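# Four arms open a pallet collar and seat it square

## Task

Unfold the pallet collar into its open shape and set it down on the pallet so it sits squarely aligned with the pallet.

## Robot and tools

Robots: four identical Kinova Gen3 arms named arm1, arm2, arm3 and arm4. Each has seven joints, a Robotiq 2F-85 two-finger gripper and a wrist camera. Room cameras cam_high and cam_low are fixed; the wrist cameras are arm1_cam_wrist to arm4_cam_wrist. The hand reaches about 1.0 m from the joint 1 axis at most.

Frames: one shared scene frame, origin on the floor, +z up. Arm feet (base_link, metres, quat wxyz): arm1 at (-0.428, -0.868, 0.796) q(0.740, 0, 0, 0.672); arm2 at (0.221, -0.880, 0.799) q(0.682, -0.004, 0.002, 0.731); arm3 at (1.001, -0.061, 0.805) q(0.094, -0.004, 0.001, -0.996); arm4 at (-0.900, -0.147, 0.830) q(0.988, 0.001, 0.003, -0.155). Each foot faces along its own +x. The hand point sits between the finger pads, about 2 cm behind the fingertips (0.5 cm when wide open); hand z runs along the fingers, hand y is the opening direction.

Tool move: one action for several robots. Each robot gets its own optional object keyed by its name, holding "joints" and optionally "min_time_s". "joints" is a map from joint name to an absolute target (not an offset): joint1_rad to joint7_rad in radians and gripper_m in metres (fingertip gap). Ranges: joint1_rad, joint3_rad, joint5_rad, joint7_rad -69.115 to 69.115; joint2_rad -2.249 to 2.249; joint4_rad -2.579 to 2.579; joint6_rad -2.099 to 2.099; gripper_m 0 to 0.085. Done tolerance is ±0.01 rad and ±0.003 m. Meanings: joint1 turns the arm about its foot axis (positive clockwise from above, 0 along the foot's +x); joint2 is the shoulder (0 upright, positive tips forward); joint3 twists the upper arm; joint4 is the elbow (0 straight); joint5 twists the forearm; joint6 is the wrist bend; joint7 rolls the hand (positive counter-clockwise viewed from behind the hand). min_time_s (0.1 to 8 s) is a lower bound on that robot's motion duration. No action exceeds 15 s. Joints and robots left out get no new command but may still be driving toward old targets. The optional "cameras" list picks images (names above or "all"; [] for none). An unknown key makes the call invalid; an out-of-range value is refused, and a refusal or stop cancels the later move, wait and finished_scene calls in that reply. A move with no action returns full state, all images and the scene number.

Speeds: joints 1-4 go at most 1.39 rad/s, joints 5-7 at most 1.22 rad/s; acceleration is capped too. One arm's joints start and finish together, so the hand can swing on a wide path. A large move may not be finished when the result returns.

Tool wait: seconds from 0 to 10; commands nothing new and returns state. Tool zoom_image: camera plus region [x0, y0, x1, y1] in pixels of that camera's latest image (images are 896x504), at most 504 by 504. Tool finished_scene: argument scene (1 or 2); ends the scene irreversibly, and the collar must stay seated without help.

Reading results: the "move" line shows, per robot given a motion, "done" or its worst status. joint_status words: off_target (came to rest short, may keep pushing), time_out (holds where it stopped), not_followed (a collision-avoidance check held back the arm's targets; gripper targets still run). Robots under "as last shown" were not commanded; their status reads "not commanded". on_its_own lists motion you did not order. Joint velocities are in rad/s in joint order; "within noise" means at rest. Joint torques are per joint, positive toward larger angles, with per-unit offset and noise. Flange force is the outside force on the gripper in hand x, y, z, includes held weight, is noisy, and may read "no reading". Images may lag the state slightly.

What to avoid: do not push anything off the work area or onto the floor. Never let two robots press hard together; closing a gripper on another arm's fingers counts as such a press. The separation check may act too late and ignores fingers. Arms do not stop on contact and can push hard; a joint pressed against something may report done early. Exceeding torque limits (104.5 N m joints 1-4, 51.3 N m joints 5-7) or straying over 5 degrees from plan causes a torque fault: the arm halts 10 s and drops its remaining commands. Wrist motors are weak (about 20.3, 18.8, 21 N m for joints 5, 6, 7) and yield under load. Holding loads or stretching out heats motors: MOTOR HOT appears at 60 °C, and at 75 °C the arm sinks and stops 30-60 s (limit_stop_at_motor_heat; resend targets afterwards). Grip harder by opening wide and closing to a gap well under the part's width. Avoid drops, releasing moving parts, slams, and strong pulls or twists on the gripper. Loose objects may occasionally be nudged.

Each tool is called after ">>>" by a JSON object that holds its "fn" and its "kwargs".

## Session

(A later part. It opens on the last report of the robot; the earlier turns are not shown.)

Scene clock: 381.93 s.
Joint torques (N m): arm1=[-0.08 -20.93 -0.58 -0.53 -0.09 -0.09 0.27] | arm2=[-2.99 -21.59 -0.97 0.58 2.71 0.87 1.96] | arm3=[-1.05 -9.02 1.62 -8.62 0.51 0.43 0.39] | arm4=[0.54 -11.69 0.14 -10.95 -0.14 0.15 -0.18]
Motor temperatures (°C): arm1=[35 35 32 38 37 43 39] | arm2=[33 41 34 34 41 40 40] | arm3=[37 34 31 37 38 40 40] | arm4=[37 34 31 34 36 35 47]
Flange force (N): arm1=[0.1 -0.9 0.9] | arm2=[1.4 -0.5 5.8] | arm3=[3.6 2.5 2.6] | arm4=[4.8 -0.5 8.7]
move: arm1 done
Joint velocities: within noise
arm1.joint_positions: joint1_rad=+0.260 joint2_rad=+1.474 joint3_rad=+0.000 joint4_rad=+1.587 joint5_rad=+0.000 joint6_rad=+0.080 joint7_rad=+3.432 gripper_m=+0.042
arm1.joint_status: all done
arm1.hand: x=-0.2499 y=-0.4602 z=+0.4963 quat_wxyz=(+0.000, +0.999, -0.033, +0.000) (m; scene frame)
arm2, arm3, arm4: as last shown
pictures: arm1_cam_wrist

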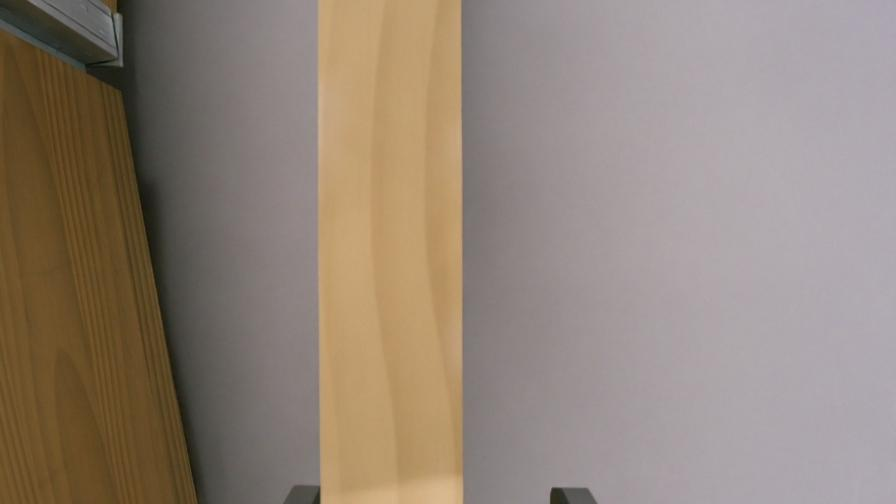

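>>> {"fn": "move", "kwargs": {"arm1": {"joints": {"joint1_rad": 0.2549, "joint2_rad": 1.4743, "joint4_rad": 1.5668, "joint6_rad": 0.1005, "joint7_rad": 3.4271}, "min_time_s": 1.0}, "cameras": ["arm1_cam_wrist", "cam_high"]}}

Scene clock: 390.87 s.
Joint torques (N m): arm1=[-0.05 -21.2 -0.6 -0.74 -0.09 -0.11 0.26] | arm2=[-2.96 -21.58 -0.98 0.6 2.71 0.88 1.92] | arm3=[-0.99 -8.99 1.55 -8.65 0.6 0.41 0.41] | arm4=[0.54 -11.69 0.09 -10.95 -0.13 0.13 -0.16]
Motor temperatures (°C): arm1=[35 35 32 38 37 43 39] | arm2=[33 41 34 34 41 40 40] | arm3=[37 34 31 37 38 40 40] | arm4=[37 34 31 34 36 35 47]
Flange force (N): arm1=[0.0 -1.0 1.1] | arm2=[1.3 -0.5 5.8] | arm3=[3.7 2.6 2.6] | arm4=[4.8 -0.5 8.6]
move: arm1 done
Joint velocities: within noise
arm1.joint_positions: joint1_rad=+0.255 joint2_rad=+1.474 joint3_rad=+0.000 joint4_rad=+1.567 joint5_rad=+0.000 joint6_rad=+0.101 joint7_rad=+3.427 gripper_m=+0.042
arm1.joint_status: all done
arm1.hand: x=-0.2498 y=-0.4535 z=+0.4968 quat_wxyz=(+0.000, +0.999, -0.033, +0.000) (m; scene frame)
arm2, arm3, arm4: as last shown
pictures: arm1_cam_wrist, cam_high

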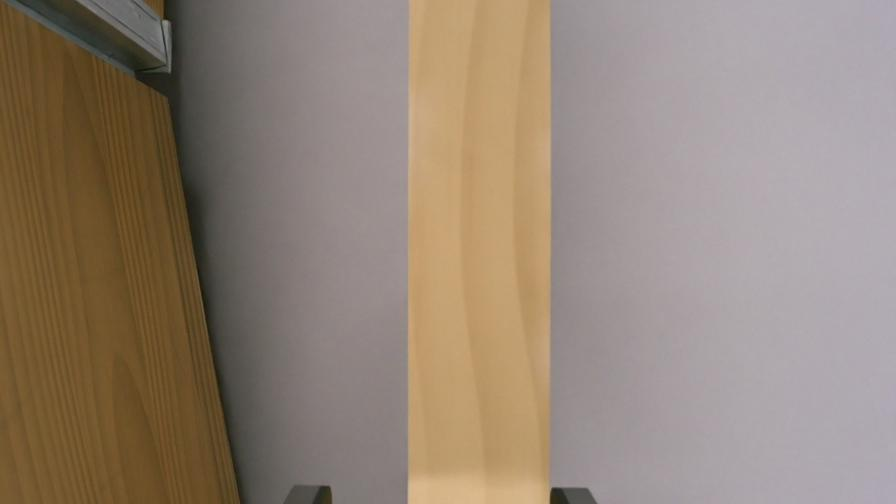

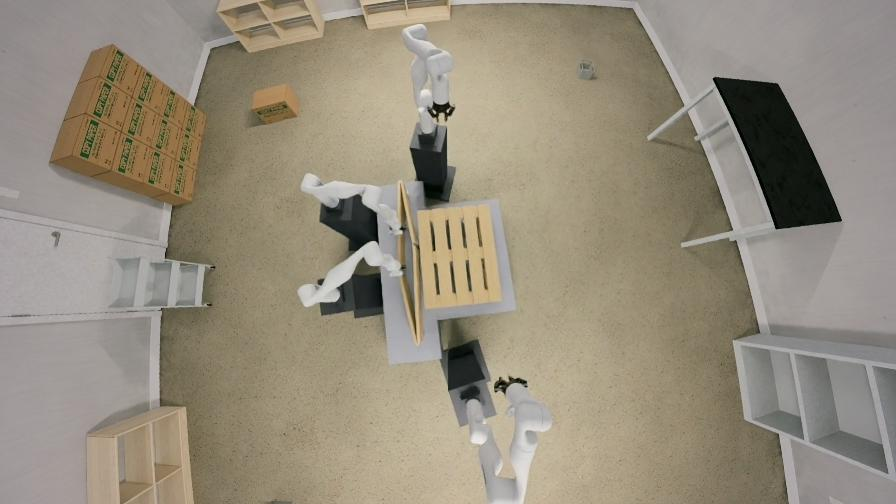

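>>> {"fn": "move", "kwargs": {"arm1": {"joints": {"joint1_rad": 0.2586, "joint2_rad": 1.4743, "joint4_rad": 1.5812, "joint6_rad": 0.0861, "joint7_rad": 3.4308}, "min_time_s": 1.0}, "cameras": ["arm1_cam_wrist"]}}

Scene clock: 393.43 s.
Joint torques (N m): arm1=[-0.09 -20.95 -0.58 -0.58 -0.11 -0.11 0.28] | arm2=[-2.95 -21.59 -0.95 0.59 2.69 0.88 1.95] | arm3=[-0.98 -9.09 1.62 -8.64 0.58 0.43 0.42] | arm4=[0.58 -11.7 0.08 -10.95 -0.11 0.14 -0.17]
Motor temperatures (°C): arm1=[35 35 32 38 37 43 39] | arm2=[33 41 34 34 41 40 40] | arm3=[37 34 31 37 38 40 40] | arm4=[37 34 31 34 36 35 47]
Flange force (N): arm1=[0.1 -1.0 0.8] | arm2=[1.3 -0.5 5.8] | arm3=[3.4 2.7 2.6] | arm4=[4.8 -0.4 8.6]
move: arm1 done
Joint velocities: within noise
arm1.joint_positions: joint1_rad=+0.259 joint2_rad=+1.474 joint3_rad=+0.000 joint4_rad=+1.581 joint5_rad=+0.000 joint6_rad=+0.086 joint7_rad=+3.431 gripper_m=+0.042
arm1.joint_status: all done
arm1.hand: x=-0.2498 y=-0.4583 z=+0.4965 quat_wxyz=(+0.000, +0.999, -0.033, +0.000) (m; scene frame)
arm2, arm3, arm4: as last shown
pictures: arm1_cam_wrist

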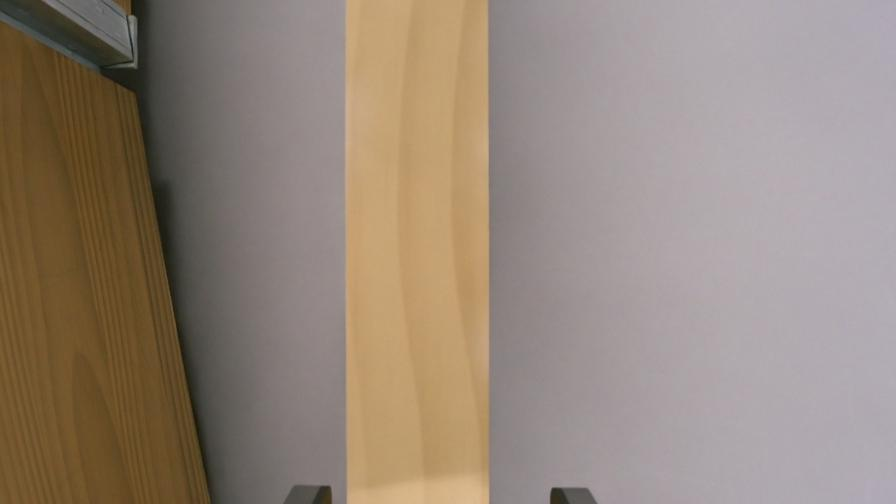

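>>> {"fn": "move", "kwargs": {"arm1": {"joints": {"gripper_m": 0.008}}, "cameras": ["arm1_cam_wrist", "cam_high"]}}

>>> {"fn": "zoom_image", "kwargs": {"camera": "cam_high", "region": [370, 160, 520, 370]}}

Scene clock: 397.00 s.
Joint torques (N m): arm1=[1.02 -16.93 0.61 -0.83 -0.26 -0.21 0.06] | arm2=[-3.49 -22.31 -1.7 1.15 2.65 1.12 1.93] | arm3=[-0.88 -9.04 1.48 -8.6 0.56 0.45 0.4] | arm4=[0.58 -11.72 0.08 -10.96 -0.11 0.14 -0.19]
Motor temperatures (°C): arm1=[35 35 32 38 37 43 39] | arm2=[33 41 34 34 41 40 40] | arm3=[37 34 31 37 38 40 40] | arm4=[37 34 31 34 36 35 47]
Flange force (N): arm1=[-2.2 -0.3 -9.2] | arm2=[2.0 -2.1 8.7] | arm3=[3.4 2.6 2.5] | arm4=[4.8 -0.5 8.7]
move: arm1 off_target
Joint velocities: within noise
arm1.joint_positions: joint1_rad=+0.259 joint2_rad=+1.474 joint3_rad=+0.000 joint4_rad=+1.581 joint5_rad=+0.000 joint6_rad=+0.086 joint7_rad=+3.431 gripper_m=+0.019
arm1.joint_status: gripper_m off_target (ended at +0.019, target +0.008)
arm1.hand: x=-0.2498 y=-0.4583 z=+0.4965 quat_wxyz=(+0.000, +0.999, -0.033, +0.000) (m; scene frame)
arm2, arm3, arm4: as last shown
arm2.hand: x=+0.0559 y=-0.4878 z=+0.4988 quat_wxyz=(+0.004, +1.000, +0.000, +0.002) (m; scene frame)
pictures: arm1_cam_wrist, cam_high

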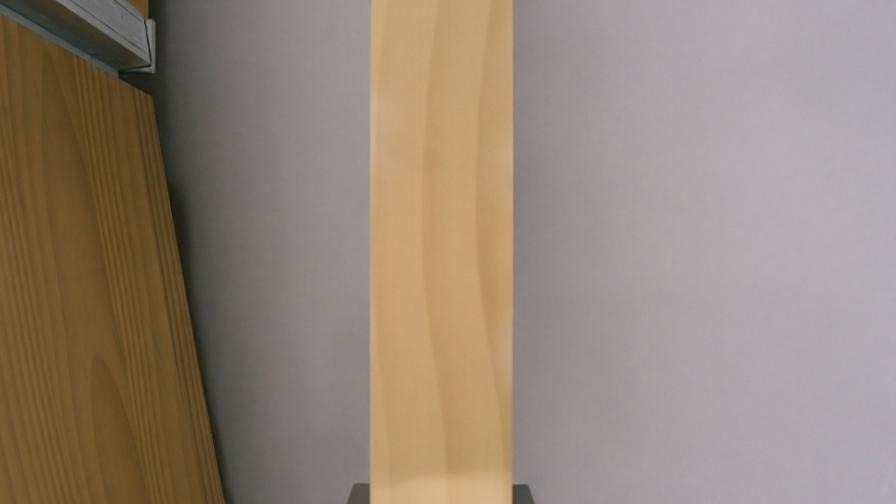

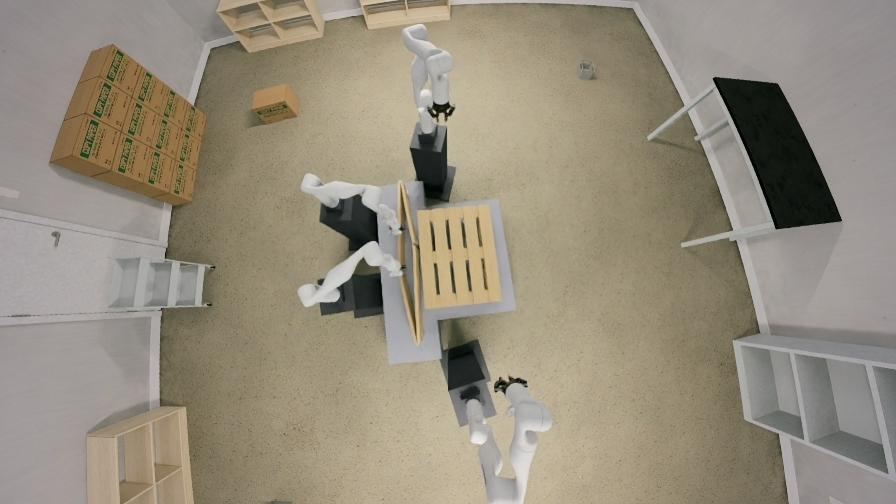

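Scaled by 2.400 from the camera's 896x504 image, which has a finer 1280x720 frame.

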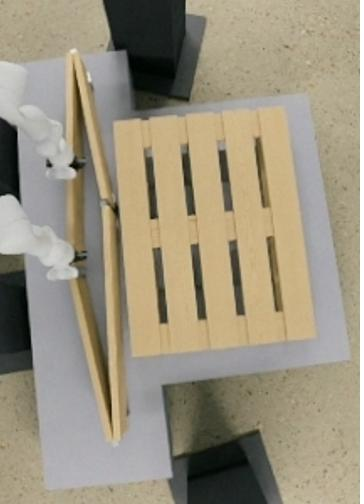

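>>> {"fn": "move", "kwargs": {"arm3": {"joints": {"joint1_rad": -0.4786, "joint2_rad": 1.4049, "joint4_rad": 0.9788, "joint6_rad": 0.7579, "joint7_rad": 1.035, "gripper_m": 0.045}, "min_time_s": 4}, "arm4": {"joints": {"joint1_rad": 0.1346, "joint2_rad": 1.3321, "joint4_rad": 1.3625, "joint6_rad": 0.4470, "joint7_rad": 2.1466, "gripper_m": 0.045}, "min_time_s": 4}, "cameras": ["arm3_cam_wrist", "arm4_cam_wrist", "cam_high"]}}

>>> {"fn": "zoom_image", "kwargs": {"camera": "cam_high", "region": [370, 160, 520, 370]}}

Scene clock: 408.87 s.
Joint torques (N m): arm1=[0.93 -16.89 0.54 -0.86 -0.25 -0.22 0.07] | arm2=[-3.59 -22.32 -1.78 1.2 2.72 1.11 1.97] | arm3=[-0.73 -24.62 2.07 -6.19 0.56 0.46 0.33] | arm4=[0.63 -23.82 0.54 -5.81 -0.08 0.14 -0.16]
Motor temperatures (°C): arm1=[35 34 32 38 37 43 39] | arm2=[33 41 34 34 41 40 40] | arm3=[37 34 31 37 38 40 40] | arm4=[36 34 31 34 36 35 47]
Flange force (N): arm1=[-2.1 -0.2 -9.4] | arm2=[2.1 -2.3 8.9] | arm3=[3.4 -3.1 -2.6] | arm4=[6.5 5.7 -2.5]
move: arm3 done; arm4 done
Joint velocities: within noise
arm1, arm2: as last shown
arm2.hand: x=+0.0559 y=-0.4877 z=+0.4988 quat_wxyz=(+0.004, +1.000, +0.000, +0.002) (m; scene frame)
arm3.joint_positions: joint1_rad=-0.479 joint2_rad=+1.405 joint3_rad=+0.000 joint4_rad=+0.979 joint5_rad=+0.000 joint6_rad=+0.758 joint7_rad=+1.035 gripper_m=+0.045
arm3.joint_status: all done
arm3.hand: x=+0.4882 y=-0.4320 z=+0.6231 quat_wxyz=(+0.001, -0.998, -0.066, +0.004) (m; scene frame)
arm4.joint_positions: joint1_rad=+0.135 joint2_rad=+1.332 joint3_rad=+0.000 joint4_rad=+1.362 joint5_rad=+0.000 joint6_rad=+0.447 joint7_rad=+2.147 gripper_m=+0.045
arm4.joint_status: all done
arm4.hand: x=-0.4199 y=-0.4038 z=+0.6166 quat_wxyz=(+0.002, +0.065, -0.998, -0.001) (m; scene frame)
pictures: arm3_cam_wrist, arm4_cam_wrist, cam_high

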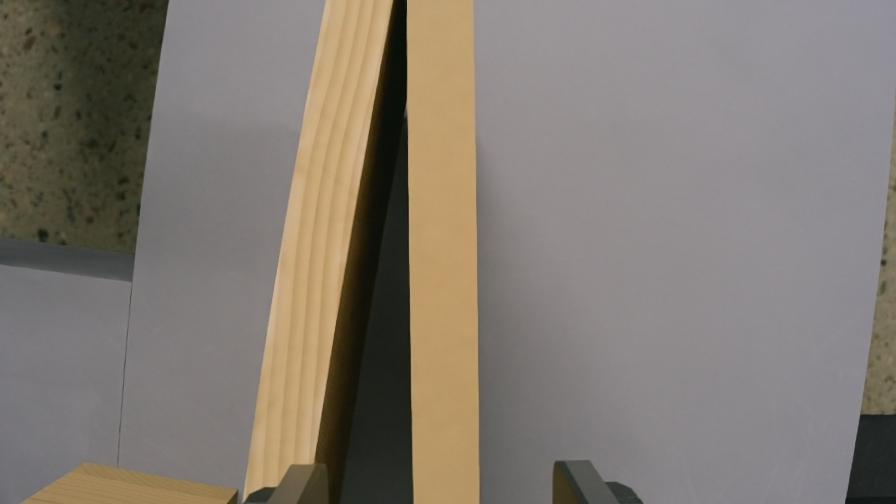

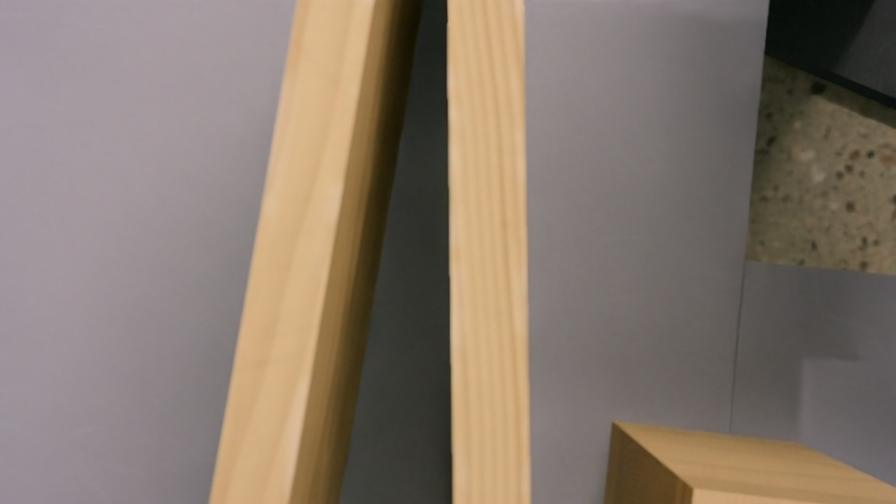

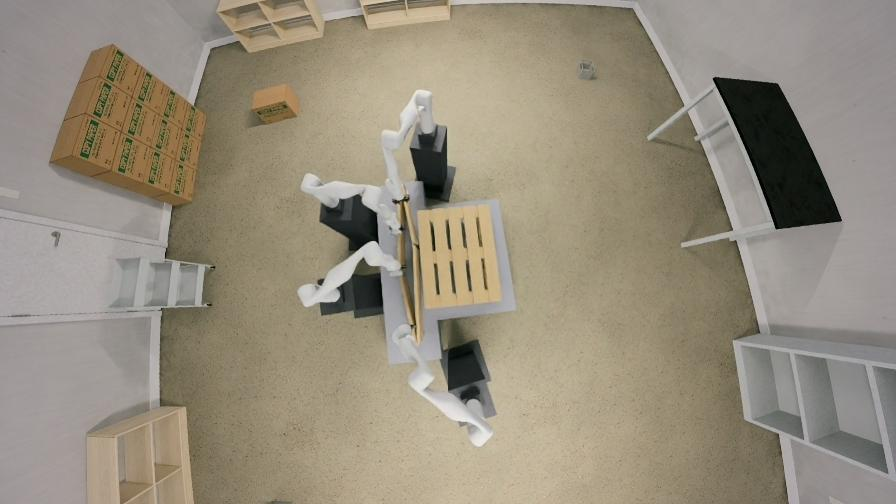

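Scaled by 2.400 from the camera's 896x504 image, which has a finer 1280x720 frame.

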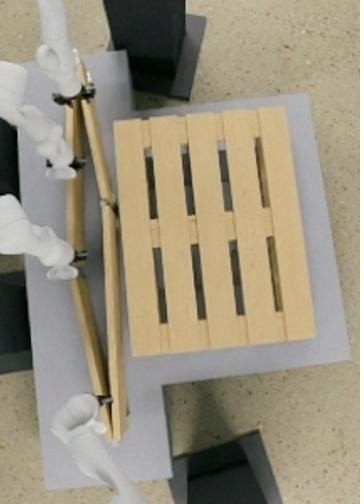

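>>> {"fn": "move", "kwargs": {"arm3": {"joints": {"joint1_rad": -0.4644, "joint2_rad": 1.5896, "joint4_rad": 0.7296, "joint6_rad": 0.8224, "joint7_rad": 1.0582, "gripper_m": 0.036}, "min_time_s": 2}, "arm4": {"joints": {"joint1_rad": 0.1161, "joint2_rad": 1.4516, "joint4_rad": 1.2973, "joint6_rad": 0.3927, "joint7_rad": 2.1381, "gripper_m": 0.040}, "min_time_s": 2}, "cameras": ["arm3_cam_wrist", "arm4_cam_wrist"]}}

Scene clock: 417.17 s.
Joint torques (N m): arm1=[0.95 -16.83 0.64 -0.87 -0.25 -0.15 0.07] | arm2=[-3.57 -22.31 -1.82 1.15 2.71 1.1 1.95] | arm3=[-0.71 -25.32 2.15 -6.63 0.59 0.38 0.43] | arm4=[0.59 -23.81 0.57 -5.35 -0.07 0.16 -0.17]
Motor temperatures (°C): arm1=[35 34 32 38 37 42 39] | arm2=[33 41 34 34 41 40 40] | arm3=[37 35 31 37 38 40 40] | arm4=[37 35 31 34 36 35 47]
Flange force (N): arm1=[-2.2 0.0 -9.5] | arm2=[2.1 -2.2 8.7] | arm3=[4.8 -3.5 -3.5] | arm4=[6.6 5.6 -3.4]
move: arm3 done; arm4 done
Joint velocities: within noise
arm1: as last shown
arm2.joint_positions: joint1_rad=-0.389 joint2_rad=+1.466 joint3_rad=+0.000 joint4_rad=+1.647 joint5_rad=+0.000 joint6_rad=+0.029 joint7_rad=+2.684 gripper_m=+0.019
arm2.joint_status: not commanded
arm2.hand: x=+0.0559 y=-0.4877 z=+0.4988 quat_wxyz=(+0.004, +1.000, +0.000, +0.002) (m; scene frame)
arm3.joint_positions: joint1_rad=-0.464 joint2_rad=+1.590 joint3_rad=+0.000 joint4_rad=+0.730 joint5_rad=+0.000 joint6_rad=+0.822 joint7_rad=+1.058 gripper_m=+0.036
arm3.joint_status: all done
arm3.hand: x=+0.4666 y=-0.4368 z=+0.5602 quat_wxyz=(+0.001, -0.998, -0.070, +0.004) (m; scene frame)
arm4.joint_positions: joint1_rad=+0.116 joint2_rad=+1.452 joint3_rad=+0.000 joint4_rad=+1.297 joint5_rad=+0.000 joint6_rad=+0.393 joint7_rad=+2.138 gripper_m=+0.040
arm4.joint_status: all done
arm4.hand: x=-0.4215 y=-0.3921 z=+0.5602 quat_wxyz=(+0.002, +0.070, -0.998, -0.001) (m; scene frame)
pictures: arm3_cam_wrist, arm4_cam_wrist

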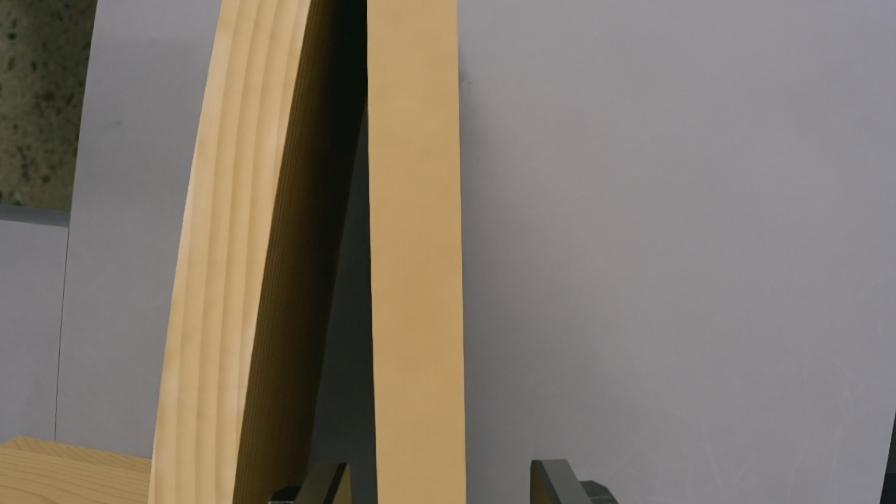

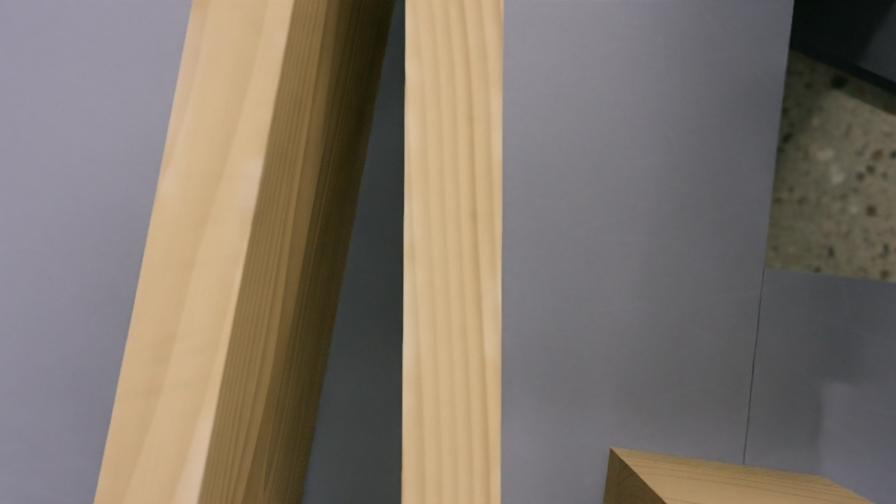

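>>> {"fn": "move", "kwargs": {"arm3": {"joints": {"joint1_rad": -0.4595, "joint2_rad": 1.7431, "joint4_rad": 0.5582, "joint6_rad": 0.8403, "joint7_rad": 1.0731}, "min_time_s": 2}, "arm4": {"joints": {"joint1_rad": 0.1160, "joint2_rad": 1.5916, "joint4_rad": 1.1678, "joint6_rad": 0.3822, "joint7_rad": 2.1330}, "min_time_s": 2}, "cameras": ["arm3_cam_wrist", "arm4_cam_wrist"]}}

Scene clock: 422.67 s.
Joint torques (N m): arm1=[1.01 -16.96 0.64 -0.89 -0.22 -0.24 0.06] | arm2=[-3.57 -22.33 -1.79 1.16 2.72 1.12 1.96] | arm3=[-0.73 -25.19 1.94 -6.72 0.51 0.41 0.37] | arm4=[0.65 -23.79 0.58 -5.2 -0.07 0.14 -0.18]
Motor temperatures (°C): arm1=[35 34 32 38 37 42 39] | arm2=[33 41 34 34 41 40 40] | arm3=[37 35 31 37 38 40 40] | arm4=[37 35 31 34 36 35 47]
Flange force (N): arm1=[-2.3 -0.2 -9.3] | arm2=[2.1 -2.1 8.8] | arm3=[6.0 -4.0 -4.6] | arm4=[6.7 5.8 -4.5]
move: arm3 done; arm4 done
Joint velocities: within noise
arm1, arm2: as last shown
arm3.joint_positions: joint1_rad=-0.460 joint2_rad=+1.743 joint3_rad=+0.000 joint4_rad=+0.558 joint5_rad=+0.000 joint6_rad=+0.840 joint7_rad=+1.073 gripper_m=+0.036
arm3.joint_status: all done
arm3.hand: x=+0.4662 y=-0.4327 z=+0.5002 quat_wxyz=(+0.001, -0.997, -0.075, +0.004) (m; scene frame)
arm4.joint_positions: joint1_rad=+0.116 joint2_rad=+1.592 joint3_rad=+0.000 joint4_rad=+1.168 joint5_rad=+0.000 joint6_rad=+0.382 joint7_rad=+2.133 gripper_m=+0.040
arm4.joint_status: all done
arm4.hand: x=-0.4220 y=-0.3918 z=+0.5001 quat_wxyz=(+0.002, +0.068, -0.998, -0.001) (m; scene frame)
pictures: arm3_cam_wrist, arm4_cam_wrist

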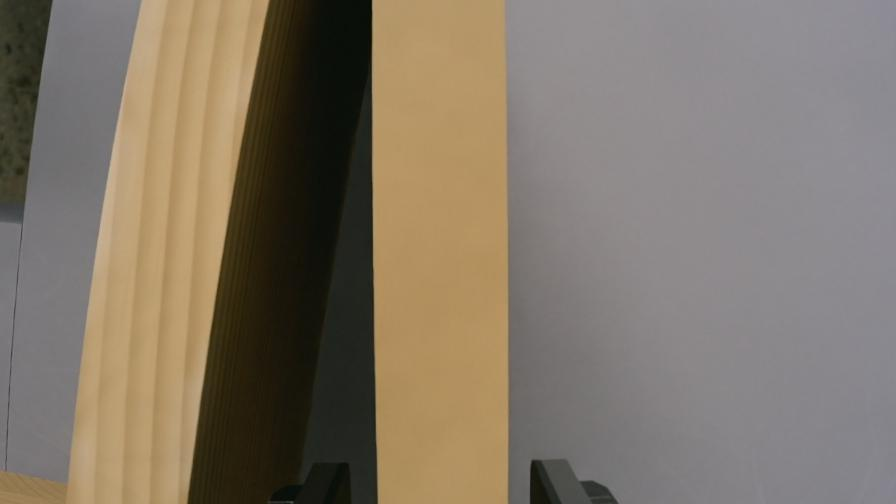

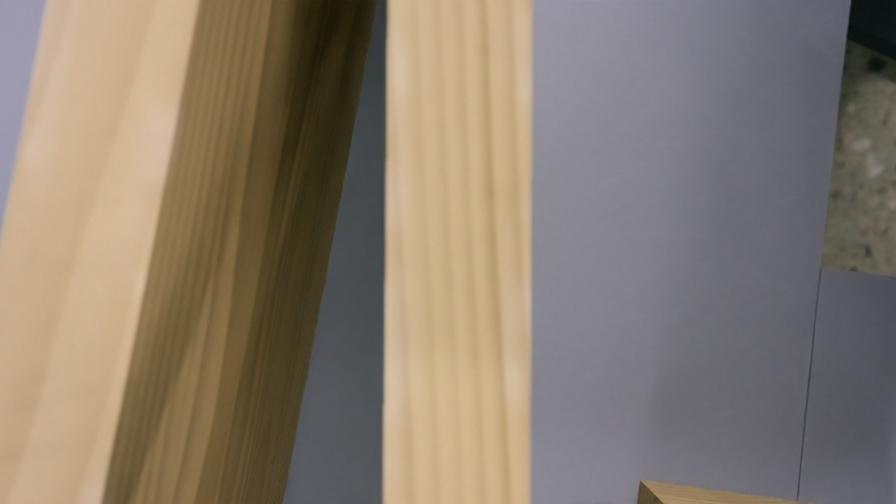

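>>> {"fn": "move", "kwargs": {"arm3": {"joints": {"gripper_m": 0.008}}, "arm4": {"joints": {"gripper_m": 0.008}}, "cameras": ["arm3_cam_wrist", "arm4_cam_wrist", "cam_low"]}}

Scene clock: 423.87 s.
Joint torques (N m): arm1=[1.04 -16.86 0.69 -0.56 -0.22 -0.05 0.07] | arm2=[-3.77 -22.28 -2.05 1.25 2.66 1.14 1.92] | arm3=[-1.27 -23.62 1.9 -6.26 0.66 0.37 0.61] | arm4=[-0.7 -19.13 -1.03 -4.6 -0.51 -0.17 -0.32]
Motor temperatures (°C): arm1=[35 34 32 38 37 42 39] | arm2=[33 41 34 34 41 40 40] | arm3=[37 35 31 37 38 40 40] | arm4=[37 35 31 34 36 35 47]
Flange force (N): arm1=[-2.2 -0.7 -8.8] | arm2=[2.5 -2.6 8.9] | arm3=[6.5 -4.8 -7.4] | arm4=[8.8 3.8 -14.2]
move: arm3 off_target; arm4 off_target
Joint velocities: within noise
arm1, arm2: as last shown
arm2.hand: x=+0.0559 y=-0.4878 z=+0.4988 quat_wxyz=(+0.004, +1.000, +0.000, +0.002) (m; scene frame)
arm3.joint_positions: joint1_rad=-0.459 joint2_rad=+1.743 joint3_rad=+0.000 joint4_rad=+0.558 joint5_rad=+0.000 joint6_rad=+0.840 joint7_rad=+1.073 gripper_m=+0.019
arm3.joint_status: gripper_m off_target (ended at +0.019, target +0.008)
arm3.hand: x=+0.4662 y=-0.4327 z=+0.5002 quat_wxyz=(+0.001, -0.997, -0.075, +0.004) (m; scene frame)
arm4.joint_positions: joint1_rad=+0.116 joint2_rad=+1.592 joint3_rad=+0.000 joint4_rad=+1.168 joint5_rad=+0.000 joint6_rad=+0.382 joint7_rad=+2.133 gripper_m=+0.019
arm4.joint_status: gripper_m off_target (ended at +0.019, target +0.008)
arm4.hand: x=-0.4219 y=-0.3919 z=+0.5001 quat_wxyz=(+0.002, +0.068, -0.998, -0.001) (m; scene frame)
pictures: arm3_cam_wrist, arm4_cam_wrist, cam_low

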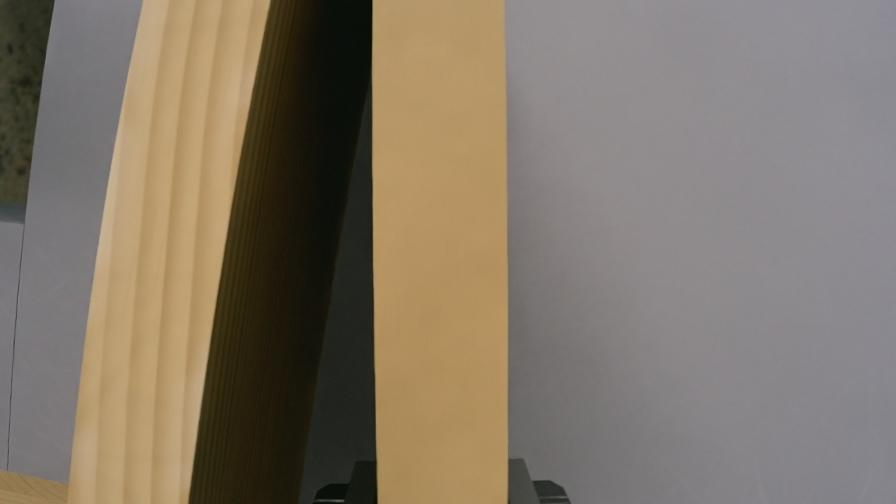

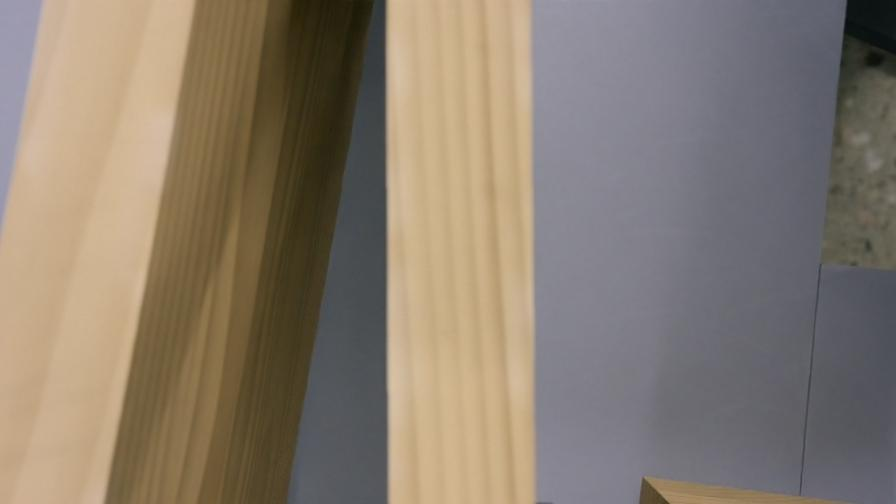

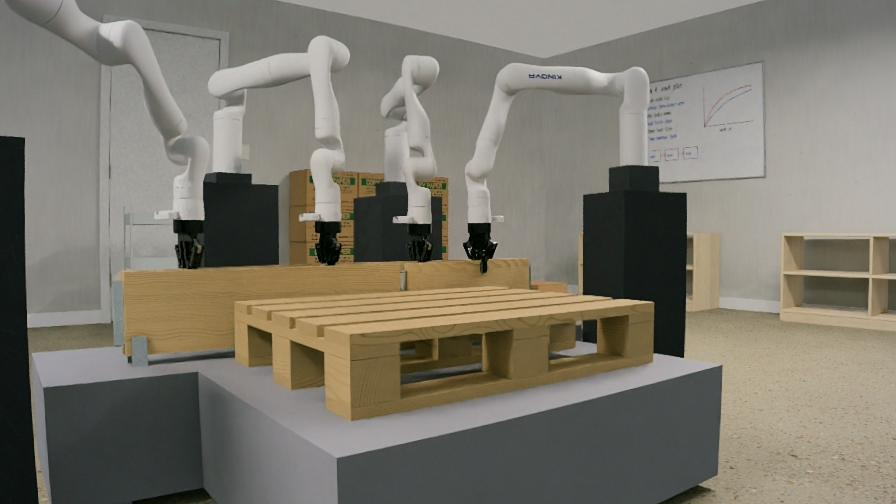

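>>> {"fn": "move", "kwargs": {"cameras": ["cam_high"]}}

>>> {"fn": "zoom_image", "kwargs": {"camera": "cam_high", "region": [385, 175, 445, 265]}}

>>> {"fn": "zoom_image", "kwargs": {"camera": "cam_high", "region": [385, 260, 445, 350]}}

Scene clock: 433.33 s.
Joint torques (N m): arm1=[1.03 -16.96 0.69 -0.55 -0.21 -0.09 0.07] | arm2=[-3.78 -22.25 -2.03 1.28 2.69 1.13 1.95] | arm3=[-1.38 -23.38 1.9 -6.1 0.65 0.48 0.64] | arm4=[-0.81 -18.92 -1.17 -4.4 -0.53 -0.07 -0.3]
Motor temperatures (°C): arm1=[35 34 32 37 37 42 39] | arm2=[33 41 34 34 41 40 40] | arm3=[37 35 31 37 38 40 40] | arm4=[36 35 31 34 36 35 47]
Flange force (N): arm1=[-2.1 -0.9 -8.5] | arm2=[2.4 -2.7 8.9] | arm3=[6.4 -4.9 -7.6] | arm4=[8.6 3.5 -14.2]
Joint velocities: within noise
arm1.joint_positions: joint1_rad=+0.259 joint2_rad=+1.474 joint3_rad=+0.000 joint4_rad=+1.581 joint5_rad=+0.000 joint6_rad=+0.086 joint7_rad=+3.431 gripper_m=+0.019
arm1.joint_status: not commanded
arm1.hand: x=-0.2498 y=-0.4583 z=+0.4965 quat_wxyz=(+0.000, +0.999, -0.033, +0.000) (m; scene frame)
arm2.joint_positions: joint1_rad=-0.389 joint2_rad=+1.466 joint3_rad=+0.000 joint4_rad=+1.647 joint5_rad=+0.000 joint6_rad=+0.029 joint7_rad=+2.684 gripper_m=+0.019
arm2.joint_status: not commanded
arm2.hand: x=+0.0559 y=-0.4878 z=+0.4988 quat_wxyz=(+0.004, +1.000, +0.000, +0.002) (m; scene frame)
arm3.joint_positions: joint1_rad=-0.460 joint2_rad=+1.743 joint3_rad=+0.000 joint4_rad=+0.558 joint5_rad=+0.000 joint6_rad=+0.840 joint7_rad=+1.073 gripper_m=+0.019
arm3.joint_status: gripper_m off_target (ended at +0.019, target +0.008)
arm3.hand: x=+0.4662 y=-0.4327 z=+0.5002 quat_wxyz=(+0.001, -0.997, -0.075, +0.004) (m; scene frame)
arm4.joint_positions: joint1_rad=+0.116 joint2_rad=+1.592 joint3_rad=+0.000 joint4_rad=+1.168 joint5_rad=+0.000 joint6_rad=+0.382 joint7_rad=+2.133 gripper_m=+0.019
arm4.joint_status: gripper_m off_target (ended at +0.019, target +0.008)
arm4.hand: x=-0.4220 y=-0.3918 z=+0.5001 quat_wxyz=(+0.002, +0.068, -0.998, -0.001) (m; scene frame)
pictures: cam_high

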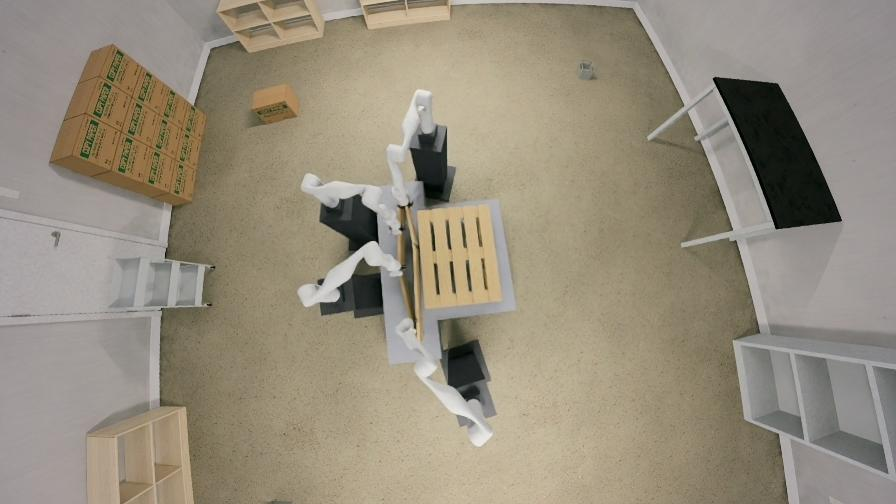

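Scaled by 5.600 from the camera's 896x504 image, which has a finer 1280x720 frame.

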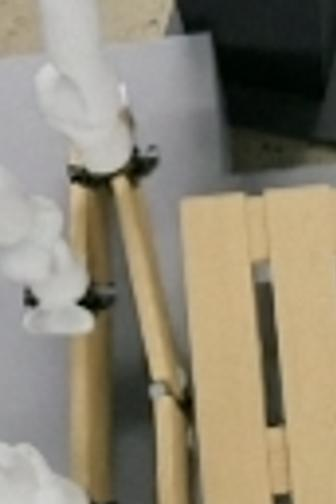

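Scaled by 5.600 from the camera's 896x504 image, which has a finer 1280x720 frame.

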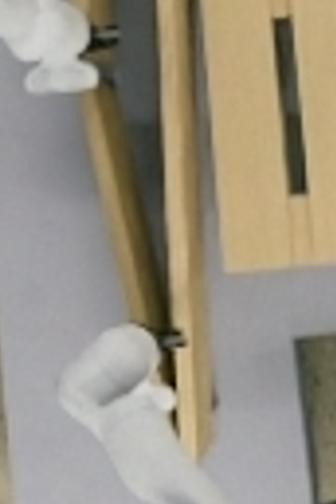

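>>> {"fn": "move", "kwargs": {"arm1": {"joints": {"joint2_rad": 1.4271, "joint4_rad": 1.6210, "joint6_rad": 0.0936}, "min_time_s": 1.5}, "arm2": {"joints": {"joint2_rad": 1.4181, "joint4_rad": 1.6864, "joint6_rad": 0.0371}, "min_time_s": 1.5}, "arm3": {"joints": {"joint2_rad": 1.6860, "joint4_rad": 0.6323, "joint6_rad": 0.8233}, "min_time_s": 1.5}, "arm4": {"joints": {"joint2_rad": 1.5441, "joint4_rad": 1.2151, "joint6_rad": 0.3824}, "min_time_s": 1.5}, "cameras": ["cam_low"]}}

Scene clock: 444.57 s.
Joint torques (N m): arm1=[-1.95 -24.44 -3.44 -2.22 -0.46 -0.46 0.04] | arm2=[-4.27 -22.47 -3.58 0.74 2.04 0.49 1.35] | arm3=[-3.22 -34.86 0.59 -7.88 -0.14 2.43 0.53] | arm4=[0.99 -36.12 0.34 -8.1 -0.44 -0.29 -0.32]
Motor temperatures (°C): arm1=[35 34 32 37 37 42 39] | arm2=[33 41 34 34 41 40 40] | arm3=[37 36 31 36 38 40 40] | arm4=[36 35 31 34 36 35 47]
Flange force (N): arm1=[3.4 3.6 6.0] | arm2=[4.5 -4.4 8.3] | arm3=[-2.8 -3.7 16.8] | arm4=[5.9 5.7 18.3]
move: arm1 done; arm2 done; arm3 done; arm4 done
Joint velocities: within noise
arm1.joint_positions: joint1_rad=+0.259 joint2_rad=+1.427 joint3_rad=+0.000 joint4_rad=+1.621 joint5_rad=+0.000 joint6_rad=+0.094 joint7_rad=+3.431 gripper_m=+0.019
arm1.joint_status: all done
arm1.hand: x=-0.2499 y=-0.4584 z=+0.5164 quat_wxyz=(+0.000, +0.999, -0.033, +0.000) (m; scene frame)
arm2.joint_positions: joint1_rad=-0.389 joint2_rad=+1.418 joint3_rad=+0.000 joint4_rad=+1.686 joint5_rad=+0.000 joint6_rad=+0.037 joint7_rad=+2.684 gripper_m=+0.019
arm2.joint_status: all done
arm2.hand: x=+0.0558 y=-0.4876 z=+0.5188 quat_wxyz=(+0.004, +1.000, +0.000, +0.002) (m; scene frame)
arm3.joint_positions: joint1_rad=-0.460 joint2_rad=+1.686 joint3_rad=+0.000 joint4_rad=+0.632 joint5_rad=+0.000 joint6_rad=+0.823 joint7_rad=+1.073 gripper_m=+0.019
arm3.joint_status: all done
arm3.hand: x=+0.4665 y=-0.4326 z=+0.5200 quat_wxyz=(+0.001, -0.997, -0.075, +0.004) (m; scene frame)
arm4.joint_positions: joint1_rad=+0.116 joint2_rad=+1.544 joint3_rad=+0.000 joint4_rad=+1.215 joint5_rad=+0.000 joint6_rad=+0.382 joint7_rad=+2.133 gripper_m=+0.019
arm4.joint_status: all done
arm4.hand: x=-0.4219 y=-0.3918 z=+0.5201 quat_wxyz=(+0.002, +0.068, -0.998, -0.001) (m; scene frame)
pictures: cam_low

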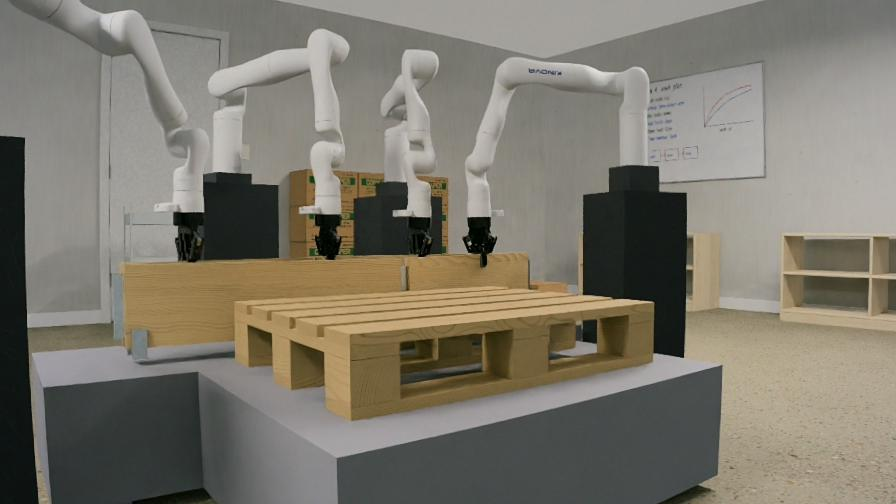

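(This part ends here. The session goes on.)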